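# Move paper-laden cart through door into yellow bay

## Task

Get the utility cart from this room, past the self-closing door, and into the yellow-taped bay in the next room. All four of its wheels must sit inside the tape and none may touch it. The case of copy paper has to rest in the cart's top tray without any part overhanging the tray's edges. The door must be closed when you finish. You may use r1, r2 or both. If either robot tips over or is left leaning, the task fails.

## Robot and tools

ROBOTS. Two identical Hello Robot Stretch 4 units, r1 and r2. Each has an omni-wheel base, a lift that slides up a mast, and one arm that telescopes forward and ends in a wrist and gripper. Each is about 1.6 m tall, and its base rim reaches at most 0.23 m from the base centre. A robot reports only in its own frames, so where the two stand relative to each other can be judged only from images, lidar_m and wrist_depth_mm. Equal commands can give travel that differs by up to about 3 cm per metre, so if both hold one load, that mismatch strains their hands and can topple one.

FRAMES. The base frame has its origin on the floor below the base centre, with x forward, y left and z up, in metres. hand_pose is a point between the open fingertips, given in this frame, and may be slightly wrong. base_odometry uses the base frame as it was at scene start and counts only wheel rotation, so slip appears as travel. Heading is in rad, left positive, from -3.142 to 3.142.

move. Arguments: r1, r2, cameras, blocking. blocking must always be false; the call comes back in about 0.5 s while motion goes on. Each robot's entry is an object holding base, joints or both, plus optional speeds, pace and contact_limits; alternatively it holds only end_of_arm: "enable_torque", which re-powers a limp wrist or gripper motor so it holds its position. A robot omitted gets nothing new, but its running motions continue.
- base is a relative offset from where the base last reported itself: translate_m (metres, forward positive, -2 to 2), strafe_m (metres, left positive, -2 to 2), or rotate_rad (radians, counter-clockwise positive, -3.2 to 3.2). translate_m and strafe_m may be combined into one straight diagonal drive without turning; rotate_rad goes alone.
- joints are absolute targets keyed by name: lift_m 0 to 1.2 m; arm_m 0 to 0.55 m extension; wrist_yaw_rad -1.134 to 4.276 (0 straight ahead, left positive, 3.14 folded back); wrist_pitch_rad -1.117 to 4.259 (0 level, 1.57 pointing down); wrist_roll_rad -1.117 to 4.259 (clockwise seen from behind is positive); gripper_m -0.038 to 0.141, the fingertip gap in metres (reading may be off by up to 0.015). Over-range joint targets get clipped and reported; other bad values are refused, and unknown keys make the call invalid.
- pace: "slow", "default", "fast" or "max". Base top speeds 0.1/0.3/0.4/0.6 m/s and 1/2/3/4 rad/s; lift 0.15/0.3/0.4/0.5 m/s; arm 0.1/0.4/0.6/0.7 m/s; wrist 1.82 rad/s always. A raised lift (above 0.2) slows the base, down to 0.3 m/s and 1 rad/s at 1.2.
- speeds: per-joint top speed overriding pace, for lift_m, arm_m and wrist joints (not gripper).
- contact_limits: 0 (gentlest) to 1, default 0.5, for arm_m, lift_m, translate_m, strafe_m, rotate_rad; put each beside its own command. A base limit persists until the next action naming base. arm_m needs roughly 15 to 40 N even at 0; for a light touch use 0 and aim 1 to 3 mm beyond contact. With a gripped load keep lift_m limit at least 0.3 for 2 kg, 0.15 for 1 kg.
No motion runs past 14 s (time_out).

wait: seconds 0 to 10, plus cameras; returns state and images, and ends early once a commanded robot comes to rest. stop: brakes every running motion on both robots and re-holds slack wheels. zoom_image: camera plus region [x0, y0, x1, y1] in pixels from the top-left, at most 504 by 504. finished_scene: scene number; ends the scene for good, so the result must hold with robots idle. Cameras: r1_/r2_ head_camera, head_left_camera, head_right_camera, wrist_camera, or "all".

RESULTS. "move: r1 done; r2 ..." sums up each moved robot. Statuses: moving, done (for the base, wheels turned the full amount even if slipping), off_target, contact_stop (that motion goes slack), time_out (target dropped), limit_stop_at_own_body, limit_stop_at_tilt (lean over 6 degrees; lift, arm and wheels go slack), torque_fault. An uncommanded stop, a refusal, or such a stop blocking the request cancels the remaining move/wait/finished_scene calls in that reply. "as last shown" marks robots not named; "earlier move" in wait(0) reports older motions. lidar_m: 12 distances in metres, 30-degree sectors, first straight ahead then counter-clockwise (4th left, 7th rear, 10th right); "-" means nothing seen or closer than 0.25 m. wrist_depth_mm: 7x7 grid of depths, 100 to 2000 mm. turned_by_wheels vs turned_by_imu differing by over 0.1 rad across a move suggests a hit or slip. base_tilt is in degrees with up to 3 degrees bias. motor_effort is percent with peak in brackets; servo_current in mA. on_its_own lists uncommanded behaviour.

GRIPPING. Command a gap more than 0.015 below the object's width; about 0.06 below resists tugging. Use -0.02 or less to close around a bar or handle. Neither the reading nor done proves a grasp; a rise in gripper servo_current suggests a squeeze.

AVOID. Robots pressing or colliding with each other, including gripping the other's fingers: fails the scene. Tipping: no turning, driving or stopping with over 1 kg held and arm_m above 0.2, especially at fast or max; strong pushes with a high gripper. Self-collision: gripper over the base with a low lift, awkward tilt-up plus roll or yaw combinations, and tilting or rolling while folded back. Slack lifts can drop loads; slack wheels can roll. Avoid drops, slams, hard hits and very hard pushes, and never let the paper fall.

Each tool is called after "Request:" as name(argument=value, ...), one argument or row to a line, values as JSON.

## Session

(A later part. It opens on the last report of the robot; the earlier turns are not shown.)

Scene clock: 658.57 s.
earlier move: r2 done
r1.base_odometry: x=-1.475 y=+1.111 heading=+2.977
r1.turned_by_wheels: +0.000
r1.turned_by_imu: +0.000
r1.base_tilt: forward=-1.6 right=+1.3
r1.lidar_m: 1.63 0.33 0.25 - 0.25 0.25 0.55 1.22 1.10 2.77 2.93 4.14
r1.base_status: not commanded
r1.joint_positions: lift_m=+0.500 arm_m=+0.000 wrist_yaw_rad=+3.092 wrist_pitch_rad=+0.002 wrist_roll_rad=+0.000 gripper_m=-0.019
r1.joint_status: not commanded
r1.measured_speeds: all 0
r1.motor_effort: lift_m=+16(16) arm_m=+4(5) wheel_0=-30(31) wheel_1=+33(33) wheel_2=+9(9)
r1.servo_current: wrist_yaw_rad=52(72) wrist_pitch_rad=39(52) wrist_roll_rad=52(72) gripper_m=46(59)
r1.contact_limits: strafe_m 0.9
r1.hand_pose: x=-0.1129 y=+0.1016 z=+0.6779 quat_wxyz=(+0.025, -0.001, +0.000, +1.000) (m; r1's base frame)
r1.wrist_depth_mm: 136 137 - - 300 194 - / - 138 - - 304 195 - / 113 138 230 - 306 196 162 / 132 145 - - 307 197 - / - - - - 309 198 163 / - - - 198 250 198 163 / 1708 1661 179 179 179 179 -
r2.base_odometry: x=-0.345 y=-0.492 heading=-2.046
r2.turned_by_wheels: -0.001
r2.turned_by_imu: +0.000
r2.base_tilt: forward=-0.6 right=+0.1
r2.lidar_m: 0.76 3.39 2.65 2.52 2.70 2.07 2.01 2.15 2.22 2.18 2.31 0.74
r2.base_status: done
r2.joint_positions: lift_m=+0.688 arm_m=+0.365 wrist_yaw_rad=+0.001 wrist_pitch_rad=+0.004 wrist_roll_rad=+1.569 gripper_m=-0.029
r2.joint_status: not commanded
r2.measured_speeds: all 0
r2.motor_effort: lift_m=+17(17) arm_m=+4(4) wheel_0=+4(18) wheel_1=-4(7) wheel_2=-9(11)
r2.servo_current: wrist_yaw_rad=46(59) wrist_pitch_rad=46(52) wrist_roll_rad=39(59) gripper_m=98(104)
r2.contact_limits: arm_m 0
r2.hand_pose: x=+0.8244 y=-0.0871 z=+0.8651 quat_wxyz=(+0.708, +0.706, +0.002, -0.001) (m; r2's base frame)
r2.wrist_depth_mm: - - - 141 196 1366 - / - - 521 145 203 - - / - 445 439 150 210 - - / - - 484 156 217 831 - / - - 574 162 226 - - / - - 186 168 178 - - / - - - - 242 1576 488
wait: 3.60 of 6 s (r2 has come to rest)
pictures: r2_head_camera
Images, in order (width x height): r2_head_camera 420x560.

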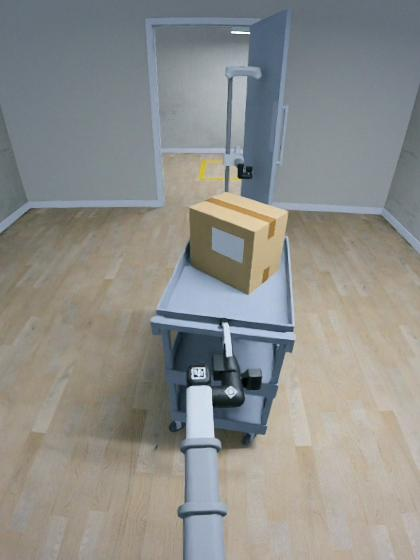

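Request:
move(
  blocking=false,
  r2={"base":{"translate_m":-1.0,"strafe_m":0.52},"pace":"slow"},
  cameras=[],
)

Request:
wait(
  seconds=10,
  cameras=[],
)

Request:
wait(
  seconds=4,
  cameras=["r2_head_camera"],
)

Request:
move(
  blocking=false,
  r2={"base":{"translate_m":0.1,"strafe_m":-0.25},"pace":"slow"},
  cameras=[],
)

Request:
wait(
  seconds=6,
  cameras=["r2_head_camera"],
)

Scene clock: 673.13 s.
move: r2 moving
r1: as last shown
r1.lidar_m: 1.67 0.31 0.25 - 0.25 0.26 0.56 1.20 1.13 2.76 2.91 4.13
r1.motor_effort: lift_m=+16(16) arm_m=+4(5) wheel_0=-31(31) wheel_1=+33(33) wheel_2=+9(9)
r1.servo_current: wrist_yaw_rad=59(59) wrist_pitch_rad=39(52) wrist_roll_rad=46(65) gripper_m=52(52)
r1.contact_limits: strafe_m 0.9
r1.wrist_depth_mm: 136 137 - - 298 194 - / - 138 - - 303 195 - / 113 138 230 - 303 196 162 / 131 145 - - 309 198 - / - - - - 309 198 163 / - - - 199 250 199 163 / 1708 1618 179 179 179 179 -
r2.base_odometry: x=-0.334 y=-0.484 heading=-2.045
r2.turned_by_wheels: +0.000
r2.turned_by_imu: +0.001
r2.base_tilt: forward=-0.7 right=+0.1
r2.lidar_m: 0.76 3.42 2.63 2.52 2.69 2.05 1.99 2.15 2.25 2.18 2.34 0.76
r2.base_status: translate_m moving; strafe_m moving
r2.joint_positions: lift_m=+0.688 arm_m=+0.365 wrist_yaw_rad=+0.001 wrist_pitch_rad=+0.004 wrist_roll_rad=+1.569 gripper_m=-0.029
r2.joint_status: not commanded
r2.measured_speeds: translate_m=-0.049 strafe_m=+0.027 rotate_rad=+0.009 lift_m=+0.000 arm_m=+0.000 wrist_yaw_rad=+0.000 wrist_pitch_rad=+0.000 wrist_roll_rad=+0.000
r2.motor_effort: lift_m=+17(17) arm_m=+4(4) wheel_0=-8(11) wheel_1=-6(6) wheel_2=+11(11)
r2.servo_current: wrist_yaw_rad=46(52) wrist_pitch_rad=52(52) wrist_roll_rad=46(52) gripper_m=91(98)
r2.contact_limits: arm_m 0
r2.hand_pose: x=+0.8244 y=-0.0871 z=+0.8651 quat_wxyz=(+0.708, +0.706, +0.002, -0.001) (m; r2's base frame)
r2.wrist_depth_mm: - - - 139 195 750 - / - - 508 144 202 - - / - 445 436 149 210 - - / - - 488 156 218 809 - / - - 580 162 226 - - / - - 186 168 178 - - / - - - - - 1618 488
pictures: none
No camera images: "cameras" was empty.

Scene clock: 683.13 s.
earlier move: r2 moving
r1.base_odometry: x=-1.475 y=+1.111 heading=+2.977
r1.turned_by_wheels: +0.000
r1.turned_by_imu: -0.001
r1.base_tilt: forward=-1.6 right=+1.3
r1.lidar_m: 2.60 0.32 0.25 - 0.25 0.25 0.53 1.20 1.12 2.76 2.90 3.11
r1.base_status: not commanded
r1.joint_positions: lift_m=+0.500 arm_m=+0.000 wrist_yaw_rad=+3.092 wrist_pitch_rad=+0.002 wrist_roll_rad=+0.000 gripper_m=-0.019
r1.joint_status: not commanded
r1.measured_speeds: all 0
r1.motor_effort: lift_m=+16(16) arm_m=+4(5) wheel_0=-30(31) wheel_1=+33(33) wheel_2=+9(9)
r1.servo_current: wrist_yaw_rad=46(78) wrist_pitch_rad=46(52) wrist_roll_rad=59(78) gripper_m=59(59)
r1.contact_limits: strafe_m 0.9
r1.hand_pose: x=-0.1129 y=+0.1016 z=+0.6779 quat_wxyz=(+0.025, -0.001, +0.000, +1.000) (m; r1's base frame)
r1.wrist_depth_mm: 136 138 - - 301 193 - / - 138 - - 303 195 - / 113 138 229 - 306 196 161 / 131 145 - - 307 198 - / - - - - 310 198 163 / - - - 198 251 198 163 / 1756 1661 179 179 179 180 -
r2.base_odometry: x=+0.476 y=+0.089 heading=-2.047
r2.turned_by_wheels: -0.001
r2.turned_by_imu: -0.007
r2.base_tilt: forward=-0.7 right=+0.1
r2.lidar_m: 0.65 2.88 2.20 2.14 1.49 1.13 1.08 1.19 1.71 2.58 2.73 0.68
r2.base_status: translate_m moving; strafe_m moving
r2.joint_positions: lift_m=+0.688 arm_m=+0.365 wrist_yaw_rad=-0.002 wrist_pitch_rad=+0.004 wrist_roll_rad=+1.569 gripper_m=-0.029
r2.joint_status: not commanded
r2.measured_speeds: translate_m=-0.088 strafe_m=+0.046 rotate_rad=+0.001 lift_m=+0.000 arm_m=+0.000 wrist_yaw_rad=+0.000 wrist_pitch_rad=+0.000 wrist_roll_rad=+0.000
r2.motor_effort: lift_m=+17(17) arm_m=-4(4) wheel_0=-10(16) wheel_1=-9(10) wheel_2=+5(14)
r2.servo_current: wrist_yaw_rad=39(65) wrist_pitch_rad=39(52) wrist_roll_rad=46(65) gripper_m=91(104)
r2.contact_limits: arm_m 0
r2.hand_pose: x=+0.8241 y=-0.0879 z=+0.8651 quat_wxyz=(+0.708, +0.706, +0.001, -0.002) (m; r2's base frame)
r2.wrist_depth_mm: - 355 357 - - 117 - / - 535 469 - - 133 - / - - - - 153 - - / - - - - 179 549 - / - - - - 216 1537 480 / - - 186 132 179 1464 445 / - - - - 379 1537 1060
wait: 10.00 s; no rest
pictures: none
No camera images: "cameras" was empty.

Scene clock: 685.07 s.
earlier move: r2 done
r1.base_odometry: x=-1.475 y=+1.111 heading=+2.977
r1.turned_by_wheels: +0.000
r1.turned_by_imu: +0.000
r1.base_tilt: forward=-1.6 right=+1.3
r1.lidar_m: 2.78 0.32 0.25 - 0.25 0.26 0.53 1.21 1.10 2.76 2.91 3.21
r1.base_status: not commanded
r1.joint_positions: lift_m=+0.500 arm_m=+0.000 wrist_yaw_rad=+3.092 wrist_pitch_rad=+0.002 wrist_roll_rad=+0.000 gripper_m=-0.019
r1.joint_status: not commanded
r1.measured_speeds: all 0
r1.motor_effort: lift_m=+16(16) arm_m=+4(5) wheel_0=-30(31) wheel_1=+33(33) wheel_2=+9(9)
r1.servo_current: wrist_yaw_rad=46(78) wrist_pitch_rad=46(52) wrist_roll_rad=39(78) gripper_m=46(59)
r1.contact_limits: strafe_m 0.9
r1.hand_pose: x=-0.1129 y=+0.1016 z=+0.6779 quat_wxyz=(+0.025, -0.001, +0.000, +1.000) (m; r1's base frame)
r1.wrist_depth_mm: 136 138 - - 300 193 - / - 138 - - 303 196 - / 113 138 229 - 306 196 161 / 131 144 - - 306 197 - / - - - - 310 198 163 / - - - 199 251 198 164 / 1756 1576 179 180 179 179 -
r2.base_odometry: x=+0.575 y=+0.159 heading=-2.046
r2.turned_by_wheels: +0.000
r2.turned_by_imu: +0.000
r2.base_tilt: forward=-0.6 right=+0.1
r2.lidar_m: 0.69 2.86 2.14 2.12 1.32 1.02 0.97 1.05 1.52 2.61 2.80 0.66
r2.base_status: done
r2.joint_positions: lift_m=+0.688 arm_m=+0.365 wrist_yaw_rad=-0.002 wrist_pitch_rad=+0.004 wrist_roll_rad=+1.569 gripper_m=-0.029
r2.joint_status: not commanded
r2.measured_speeds: all 0
r2.motor_effort: lift_m=+17(17) arm_m=-3(4) wheel_0=-9(16) wheel_1=-6(10) wheel_2=+3(14)
r2.servo_current: wrist_yaw_rad=46(65) wrist_pitch_rad=46(52) wrist_roll_rad=46(65) gripper_m=98(104)
r2.contact_limits: arm_m 0
r2.hand_pose: x=+0.8241 y=-0.0881 z=+0.8651 quat_wxyz=(+0.708, +0.706, +0.001, -0.002) (m; r2's base frame)
r2.wrist_depth_mm: - 399 - - - - - / - - - - - - - / - - - - - - - / - - - - - 525 517 / - - - - - 1576 469 / - - 185 123 174 1397 397 / - - - - - 1708 1182
wait: 1.93 of 4 s (r2 has come to rest)
pictures: r2_head_camera
Images, in order (width x height): r2_head_camera 420x560.

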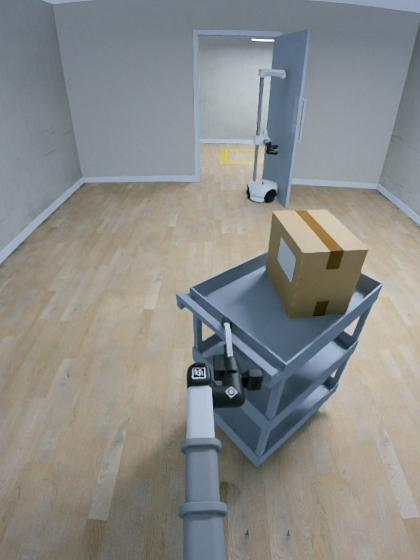

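Scene clock: 685.57 s.
move: r2 moving
r1: as last shown
r1.lidar_m: 2.77 0.33 0.25 - 0.25 0.25 0.55 1.22 1.13 2.75 2.88 3.19
r1.motor_effort: lift_m=+16(16) arm_m=+4(4) wheel_0=-31(31) wheel_1=+33(33) wheel_2=+9(9)
r1.servo_current: wrist_yaw_rad=65(65) wrist_pitch_rad=39(46) wrist_roll_rad=65(65) gripper_m=52(59)
r1.contact_limits: strafe_m 0.9
r1.wrist_depth_mm: 135 138 - - 300 194 - / - 138 - - 303 195 - / 113 138 229 - 304 196 162 / 132 144 - - 306 198 - / - - - - 309 198 163 / - - - 198 250 199 164 / 1756 1661 179 180 179 179 -
r2.base_odometry: x=+0.563 y=+0.160 heading=-2.046
r2.turned_by_wheels: +0.000
r2.turned_by_imu: +0.000
r2.base_tilt: forward=-0.7 right=+0.0
r2.lidar_m: 0.66 2.88 2.16 2.13 1.32 1.01 0.98 1.06 1.54 2.59 2.78 0.68
r2.base_status: translate_m moving; strafe_m moving
r2.joint_positions: lift_m=+0.688 arm_m=+0.365 wrist_yaw_rad=-0.002 wrist_pitch_rad=+0.004 wrist_roll_rad=+1.569 gripper_m=-0.029
r2.joint_status: not commanded
r2.measured_speeds: translate_m=+0.019 strafe_m=-0.046 rotate_rad=-0.004 lift_m=+0.000 arm_m=+0.000 wrist_yaw_rad=+0.000 wrist_pitch_rad=+0.000 wrist_roll_rad=+0.000
r2.motor_effort: lift_m=+17(17) arm_m=-3(4) wheel_0=+11(13) wheel_1=-6(7) wheel_2=-8(8)
r2.servo_current: wrist_yaw_rad=52(52) wrist_pitch_rad=39(46) wrist_roll_rad=59(59) gripper_m=91(98)
r2.contact_limits: arm_m 0
r2.hand_pose: x=+0.8241 y=-0.0881 z=+0.8651 quat_wxyz=(+0.708, +0.706, +0.001, -0.002) (m; r2's base frame)
r2.wrist_depth_mm: - 402 - - - - - / - - - - - - - / - - - - - - - / - - - - - 517 512 / - - - - - 1537 469 / - - 185 113 173 1397 399 / - - - - - 1661 1182
pictures: none
No camera images: "cameras" was empty.

Scene clock: 689.03 s.
earlier move: r2 done
r1.base_odometry: x=-1.475 y=+1.111 heading=+2.977
r1.turned_by_wheels: +0.000
r1.turned_by_imu: +0.000
r1.base_tilt: forward=-1.6 right=+1.3
r1.lidar_m: 2.61 0.34 0.25 - 0.25 0.26 0.57 1.22 1.11 2.74 2.92 4.12
r1.base_status: not commanded
r1.joint_positions: lift_m=+0.500 arm_m=+0.000 wrist_yaw_rad=+3.092 wrist_pitch_rad=+0.002 wrist_roll_rad=+0.000 gripper_m=-0.019
r1.joint_status: not commanded
r1.measured_speeds: all 0
r1.motor_effort: lift_m=+16(16) arm_m=+4(5) wheel_0=-31(31) wheel_1=+33(33) wheel_2=+9(9)
r1.servo_current: wrist_yaw_rad=46(65) wrist_pitch_rad=33(52) wrist_roll_rad=46(65) gripper_m=52(59)
r1.contact_limits: strafe_m 0.9
r1.hand_pose: x=-0.1129 y=+0.1016 z=+0.6779 quat_wxyz=(+0.025, -0.001, +0.000, +1.000) (m; r1's base frame)
r1.wrist_depth_mm: 136 137 - - 297 194 - / - 138 - - 303 195 - / 113 138 229 - 304 196 162 / 132 145 - - 307 198 - / - - - - 309 198 163 / - - - 198 251 198 163 / 1708 1618 179 179 179 180 -
r2.base_odometry: x=+0.307 y=+0.184 heading=-2.047
r2.turned_by_wheels: -0.001
r2.turned_by_imu: +0.002
r2.base_tilt: forward=-0.6 right=+0.1
r2.lidar_m: 0.68 3.15 2.40 2.36 1.50 1.12 1.09 1.16 1.69 2.38 2.51 0.64
r2.base_status: done
r2.joint_positions: lift_m=+0.688 arm_m=+0.365 wrist_yaw_rad=+0.001 wrist_pitch_rad=+0.004 wrist_roll_rad=+1.569 gripper_m=-0.029
r2.joint_status: not commanded
r2.measured_speeds: all 0
r2.motor_effort: lift_m=+17(17) arm_m=-4(4) wheel_0=+4(19) wheel_1=-5(7) wheel_2=-8(9)
r2.servo_current: wrist_yaw_rad=52(59) wrist_pitch_rad=39(52) wrist_roll_rad=39(59) gripper_m=91(98)
r2.contact_limits: arm_m 0
r2.hand_pose: x=+0.8244 y=-0.0870 z=+0.8651 quat_wxyz=(+0.708, +0.706, +0.002, -0.001) (m; r2's base frame)
r2.wrist_depth_mm: - 357 359 - - 117 - / - 544 473 - - - - / - - - - 149 - - / - - - - 182 539 525 / - - - - 213 1576 473 / - - 187 134 176 1464 442 / - - - - 375 1576 1118
wait: 3.47 of 6 s (r2 has come to rest)
pictures: r2_head_camera
Images, in order (width x height): r2_head_camera 420x560.

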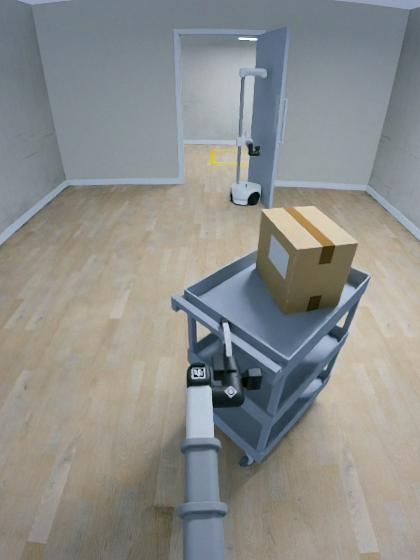

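Request:
move(
  blocking=false,
  r2={"base":{"translate_m":1.0,"strafe_m":0.0},"pace":"slow"},
  cameras=[],
)

Request:
wait(
  seconds=10,
  cameras=[],
)

Request:
wait(
  seconds=3,
  cameras=["r2_head_camera"],
)

Scene clock: 705.77 s.
move: r2 moving
r1: as last shown
r1.lidar_m: 2.64 0.32 0.25 - 0.25 0.26 0.53 1.23 1.10 2.75 2.88 4.14
r1.motor_effort: lift_m=+16(16) arm_m=+4(4) wheel_0=-30(31) wheel_1=+33(33) wheel_2=+9(9)
r1.servo_current: wrist_yaw_rad=39(59) wrist_pitch_rad=46(46) wrist_roll_rad=46(59) gripper_m=52(59)
r1.contact_limits: strafe_m 0.9
r1.wrist_depth_mm: 136 137 - - 298 193 - / - 138 - - 301 195 - / 113 138 230 - 304 196 161 / 131 144 - - 307 198 - / - - - - 309 198 163 / - - - 198 252 199 163 / 1661 1618 179 179 179 179 -
r2.base_odometry: x=+0.302 y=+0.173 heading=-2.047
r2.turned_by_wheels: +0.000
r2.turned_by_imu: +0.001
r2.base_tilt: forward=-0.7 right=+0.1
r2.lidar_m: 0.68 3.15 2.36 2.34 1.52 1.15 1.11 1.20 1.75 2.37 2.50 0.63
r2.base_status: translate_m moving; strafe_m moving
r2.joint_positions: lift_m=+0.688 arm_m=+0.365 wrist_yaw_rad=+0.001 wrist_pitch_rad=+0.004 wrist_roll_rad=+1.569 gripper_m=-0.029
r2.joint_status: not commanded
r2.measured_speeds: translate_m=+0.048 strafe_m=+0.000 rotate_rad=-0.002 lift_m=+0.000 arm_m=+0.000 wrist_yaw_rad=+0.000 wrist_pitch_rad=+0.000 wrist_roll_rad=+0.000
r2.motor_effort: lift_m=+17(17) arm_m=-4(4) wheel_0=+7(13) wheel_1=+5(7) wheel_2=-11(13)
r2.servo_current: wrist_yaw_rad=46(59) wrist_pitch_rad=39(52) wrist_roll_rad=52(59) gripper_m=98(98)
r2.contact_limits: arm_m 0
r2.hand_pose: x=+0.8244 y=-0.0871 z=+0.8651 quat_wxyz=(+0.708, +0.706, +0.002, -0.001) (m; r2's base frame)
r2.wrist_depth_mm: - 375 - - - 114 - / - - 488 - - - - / - - - - - - - / - - - - - 544 521 / - - - - 213 1537 469 / - - 187 131 178 1464 430 / - - - - 384 1576 1118
pictures: none
No camera images: "cameras" was empty.

Scene clock: 715.77 s.
earlier move: r2 moving
r1.base_odometry: x=-1.475 y=+1.111 heading=+2.977
r1.turned_by_wheels: +0.000
r1.turned_by_imu: -0.001
r1.base_tilt: forward=-1.6 right=+1.3
r1.lidar_m: 1.69 0.32 0.25 - 0.25 0.25 0.54 1.23 1.12 2.76 2.94 2.05
r1.base_status: not commanded
r1.joint_positions: lift_m=+0.500 arm_m=+0.000 wrist_yaw_rad=+3.092 wrist_pitch_rad=+0.002 wrist_roll_rad=+0.000 gripper_m=-0.019
r1.joint_status: not commanded
r1.measured_speeds: all 0
r1.motor_effort: lift_m=+16(16) arm_m=+4(5) wheel_0=-31(31) wheel_1=+33(33) wheel_2=+9(9)
r1.servo_current: wrist_yaw_rad=46(72) wrist_pitch_rad=52(52) wrist_roll_rad=59(72) gripper_m=52(59)
r1.contact_limits: strafe_m 0.9
r1.hand_pose: x=-0.1129 y=+0.1016 z=+0.6779 quat_wxyz=(+0.025, -0.001, +0.000, +1.000) (m; r1's base frame)
r1.wrist_depth_mm: 135 137 - - 300 194 - / - 138 - - 304 195 - / 113 138 229 - 306 196 162 / 132 145 - - 307 198 - / - - - - 309 198 163 / - - - 198 251 198 163 / 1756 1661 179 180 179 179 -
r2.base_odometry: x=-0.146 y=-0.693 heading=-2.048
r2.turned_by_wheels: -0.001
r2.turned_by_imu: -0.010
r2.base_tilt: forward=-0.7 right=+0.1
r2.lidar_m: 0.70 3.07 2.36 2.26 2.46 2.14 2.07 2.19 2.50 2.45 2.58 0.64
r2.base_status: translate_m moving; strafe_m moving
r2.joint_positions: lift_m=+0.688 arm_m=+0.365 wrist_yaw_rad=-0.021 wrist_pitch_rad=+0.004 wrist_roll_rad=+1.569 gripper_m=-0.029
r2.joint_status: not commanded
r2.measured_speeds: translate_m=+0.052 strafe_m=+0.000 rotate_rad=+0.002 lift_m=+0.000 arm_m=+0.000 wrist_yaw_rad=+0.000 wrist_pitch_rad=+0.000 wrist_roll_rad=+0.000
r2.motor_effort: lift_m=+17(17) arm_m=-4(4) wheel_0=-2(13) wheel_1=+3(8) wheel_2=-10(21)
r2.servo_current: wrist_yaw_rad=117(137) wrist_pitch_rad=39(52) wrist_roll_rad=46(65) gripper_m=91(104)
r2.contact_limits: arm_m 0
r2.hand_pose: x=+0.8224 y=-0.0933 z=+0.8651 quat_wxyz=(+0.708, +0.706, -0.006, -0.009) (m; r2's base frame)
r2.wrist_depth_mm: - - - - - - - / - - - - - - - / - - - - - - - / - - - - - - 480 / - - - - - 1499 462 / - - - - 163 394 1060 / - - - - - 1661 1160
wait: 10.00 s; no rest
pictures: none
No camera images: "cameras" was empty.

Scene clock: 716.53 s.
earlier move: r2 done
r1.base_odometry: x=-1.475 y=+1.111 heading=+2.977
r1.turned_by_wheels: +0.000
r1.turned_by_imu: +0.000
r1.base_tilt: forward=-1.5 right=+1.3
r1.lidar_m: 1.69 0.30 0.25 - 0.25 0.25 0.55 1.22 1.11 2.76 2.89 2.02
r1.base_status: not commanded
r1.joint_positions: lift_m=+0.500 arm_m=+0.000 wrist_yaw_rad=+3.092 wrist_pitch_rad=+0.002 wrist_roll_rad=+0.000 gripper_m=-0.019
r1.joint_status: not commanded
r1.measured_speeds: all 0
r1.motor_effort: lift_m=+16(16) arm_m=+4(5) wheel_0=-30(31) wheel_1=+33(33) wheel_2=+9(9)
r1.servo_current: wrist_yaw_rad=39(72) wrist_pitch_rad=46(52) wrist_roll_rad=52(72) gripper_m=52(59)
r1.contact_limits: strafe_m 0.9
r1.hand_pose: x=-0.1129 y=+0.1016 z=+0.6779 quat_wxyz=(+0.025, -0.001, +0.000, +1.000) (m; r1's base frame)
r1.wrist_depth_mm: 136 138 - - 297 194 - / - 138 - - 304 195 - / 113 138 230 - 304 196 162 / 132 145 - - 307 197 - / - - - - 309 198 163 / - - - 198 250 198 163 / 1708 1661 179 179 179 179 -
r2.base_odometry: x=-0.152 y=-0.704 heading=-2.048
r2.turned_by_wheels: +0.000
r2.turned_by_imu: +0.000
r2.base_tilt: forward=-0.6 right=+0.1
r2.lidar_m: 0.71 3.09 2.35 2.23 2.43 2.16 2.09 2.19 2.50 2.43 2.59 0.63
r2.base_status: done
r2.joint_positions: lift_m=+0.688 arm_m=+0.365 wrist_yaw_rad=-0.021 wrist_pitch_rad=+0.004 wrist_roll_rad=+1.569 gripper_m=-0.029
r2.joint_status: not commanded
r2.measured_speeds: all 0
r2.on_its_own: wrist_yaw_rad is at rest, and its servo_current (124 mA) is outside its rest range (0 to 104 mA)
r2.motor_effort: lift_m=+17(17) arm_m=-3(4) wheel_0=+1(13) wheel_1=+1(8) wheel_2=-9(21)
r2.servo_current: wrist_yaw_rad=124(137) wrist_pitch_rad=46(52) wrist_roll_rad=46(65) gripper_m=85(104)
r2.contact_limits: arm_m 0
r2.hand_pose: x=+0.8224 y=-0.0933 z=+0.8651 quat_wxyz=(+0.708, +0.706, -0.006, -0.009) (m; r2's base frame)
r2.wrist_depth_mm: - - - - - - - / - - - - - - - / - - - - - - - / - - - - - - 484 / - - - - - 1464 459 / - - - - 163 394 1060 / - - - - - 1708 1160
wait: 0.77 of 3 s (r2 has come to rest)
pictures: r2_head_camera
Images, in order (width x height): r2_head_camera 420x560.

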